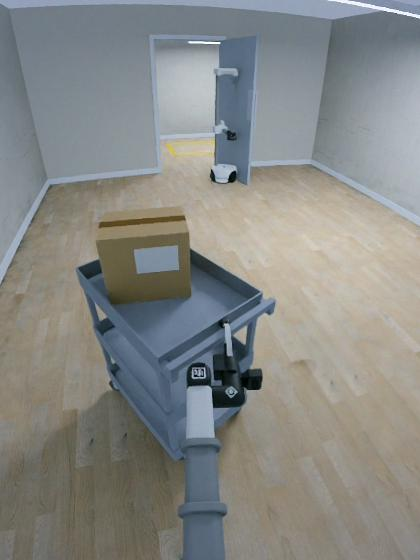

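Request:
move(
  blocking=false,
  r2={"base":{"translate_m":-0.1,"strafe_m":0.22},"pace":"slow"},
  cameras=[],
)

Request:
wait(
  seconds=7,
  cameras=["r2_head_camera"],
)

Scene clock: 829.03 s.
move: r2 moving
r1: as last shown
r1.lidar_m: 5.13 0.32 0.25 - 0.25 0.25 0.53 1.22 1.10 2.75 2.90 3.50
r1.motor_effort: lift_m=+16(16) arm_m=+4(5) wheel_0=-31(31) wheel_1=+33(33) wheel_2=+9(9)
r1.servo_current: wrist_yaw_rad=52(72) wrist_pitch_rad=39(46) wrist_roll_rad=46(59) gripper_m=52(59)
r1.contact_limits: strafe_m 0.9
r1.wrist_depth_mm: 135 137 - - 298 194 - / - 138 - - 304 196 - / 113 138 229 - 304 196 162 / 131 145 - - 307 197 - / - - - - 309 198 163 / - - - 198 251 198 163 / 1661 1661 179 179 179 179 -
r2.base_odometry: x=+1.622 y=+0.173 heading=-2.296
r2.turned_by_wheels: +0.000
r2.turned_by_imu: +0.000
r2.base_tilt: forward=-0.7 right=+0.1
r2.lidar_m: 0.64 0.83 1.40 1.22 0.90 0.53 0.44 0.44 0.54 1.05 3.51 0.90
r2.base_status: translate_m moving; strafe_m moving
r2.joint_positions: lift_m=+0.688 arm_m=+0.365 wrist_yaw_rad=-0.003 wrist_pitch_rad=+0.004 wrist_roll_rad=+1.569 gripper_m=-0.029
r2.joint_status: not commanded
r2.measured_speeds: translate_m=-0.020 strafe_m=+0.044 rotate_rad=+0.002 lift_m=+0.000 arm_m=+0.000 wrist_yaw_rad=-0.001 wrist_pitch_rad=+0.000 wrist_roll_rad=+0.000
r2.motor_effort: lift_m=+18(18) arm_m=+4(5) wheel_0=-12(13) wheel_1=+3(6) wheel_2=+3(6)
r2.servo_current: wrist_yaw_rad=46(59) wrist_pitch_rad=46(46) wrist_roll_rad=52(52) gripper_m=91(98)
r2.contact_limits: arm_m 0
r2.hand_pose: x=+0.8240 y=-0.0882 z=+0.8650 quat_wxyz=(+0.708, +0.706, +0.001, -0.002) (m; r2's base frame)
r2.wrist_depth_mm: - - - - - 1661 1182 / - - - 320 - 1576 1160 / - - - 242 332 1464 427 / - - - 206 278 1661 504 / - - - 189 248 1708 - / - - 185 167 178 - - / - - 430 - 208 - -
pictures: none
No camera images: "cameras" was empty.

Scene clock: 832.23 s.
earlier move: r2 done
r1.base_odometry: x=-1.475 y=+1.111 heading=+2.977
r1.turned_by_wheels: +0.000
r1.turned_by_imu: +0.000
r1.base_tilt: forward=-1.6 right=+1.3
r1.lidar_m: 5.12 0.35 0.25 - 0.25 0.25 0.55 1.20 1.10 2.74 2.89 3.58
r1.base_status: not commanded
r1.joint_positions: lift_m=+0.500 arm_m=+0.000 wrist_yaw_rad=+3.092 wrist_pitch_rad=+0.002 wrist_roll_rad=+0.000 gripper_m=-0.019
r1.joint_status: not commanded
r1.measured_speeds: all 0
r1.motor_effort: lift_m=+16(16) arm_m=+4(5) wheel_0=-31(31) wheel_1=+33(33) wheel_2=+9(9)
r1.servo_current: wrist_yaw_rad=46(72) wrist_pitch_rad=39(52) wrist_roll_rad=52(72) gripper_m=52(65)
r1.contact_limits: strafe_m 0.9
r1.hand_pose: x=-0.1129 y=+0.1016 z=+0.6779 quat_wxyz=(+0.025, -0.001, +0.000, +1.000) (m; r1's base frame)
r1.wrist_depth_mm: 136 138 - - 298 194 - / - 138 - - 304 196 - / 113 138 229 - 306 196 161 / 132 144 - - 307 198 - / - - - - 307 198 163 / - - - 199 250 199 163 / 1808 1618 179 180 180 179 -
r2.base_odometry: x=+1.841 y=+0.106 heading=-2.296
r2.turned_by_wheels: +0.000
r2.turned_by_imu: -0.001
r2.base_tilt: forward=-0.7 right=+0.1
r2.lidar_m: 0.66 1.06 1.15 1.01 0.77 0.47 0.39 0.40 0.48 0.90 3.76 0.87
r2.base_status: done
r2.joint_positions: lift_m=+0.688 arm_m=+0.365 wrist_yaw_rad=-0.006 wrist_pitch_rad=+0.004 wrist_roll_rad=+1.569 gripper_m=-0.029
r2.joint_status: not commanded
r2.measured_speeds: all 0
r2.motor_effort: lift_m=+18(18) arm_m=+4(5) wheel_0=-6(17) wheel_1=+4(6) wheel_2=+2(6)
r2.servo_current: wrist_yaw_rad=46(72) wrist_pitch_rad=46(52) wrist_roll_rad=46(59) gripper_m=98(98)
r2.contact_limits: arm_m 0
r2.hand_pose: x=+0.8237 y=-0.0892 z=+0.8650 quat_wxyz=(+0.708, +0.706, -0.001, -0.004) (m; r2's base frame)
r2.wrist_depth_mm: - - - 249 - 1661 1160 / - - - 229 306 315 317 / - - - 211 281 1661 1182 / - - - 196 258 1661 - / - - 585 185 241 831 - / - 452 185 171 177 - - / - - 459 - 216 - -
wait: 3.20 of 7 s (r2 has come to rest)
pictures: r2_head_camera
Images, in order (width x height): r2_head_camera 420x560.

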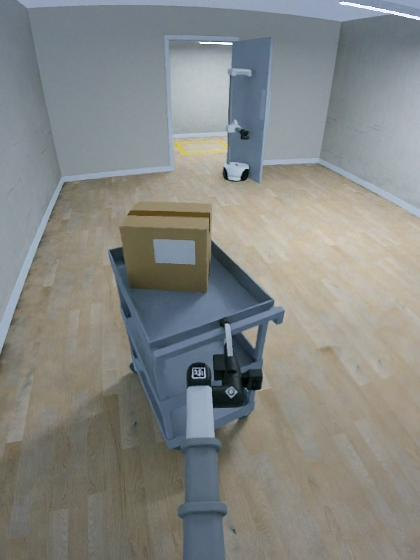

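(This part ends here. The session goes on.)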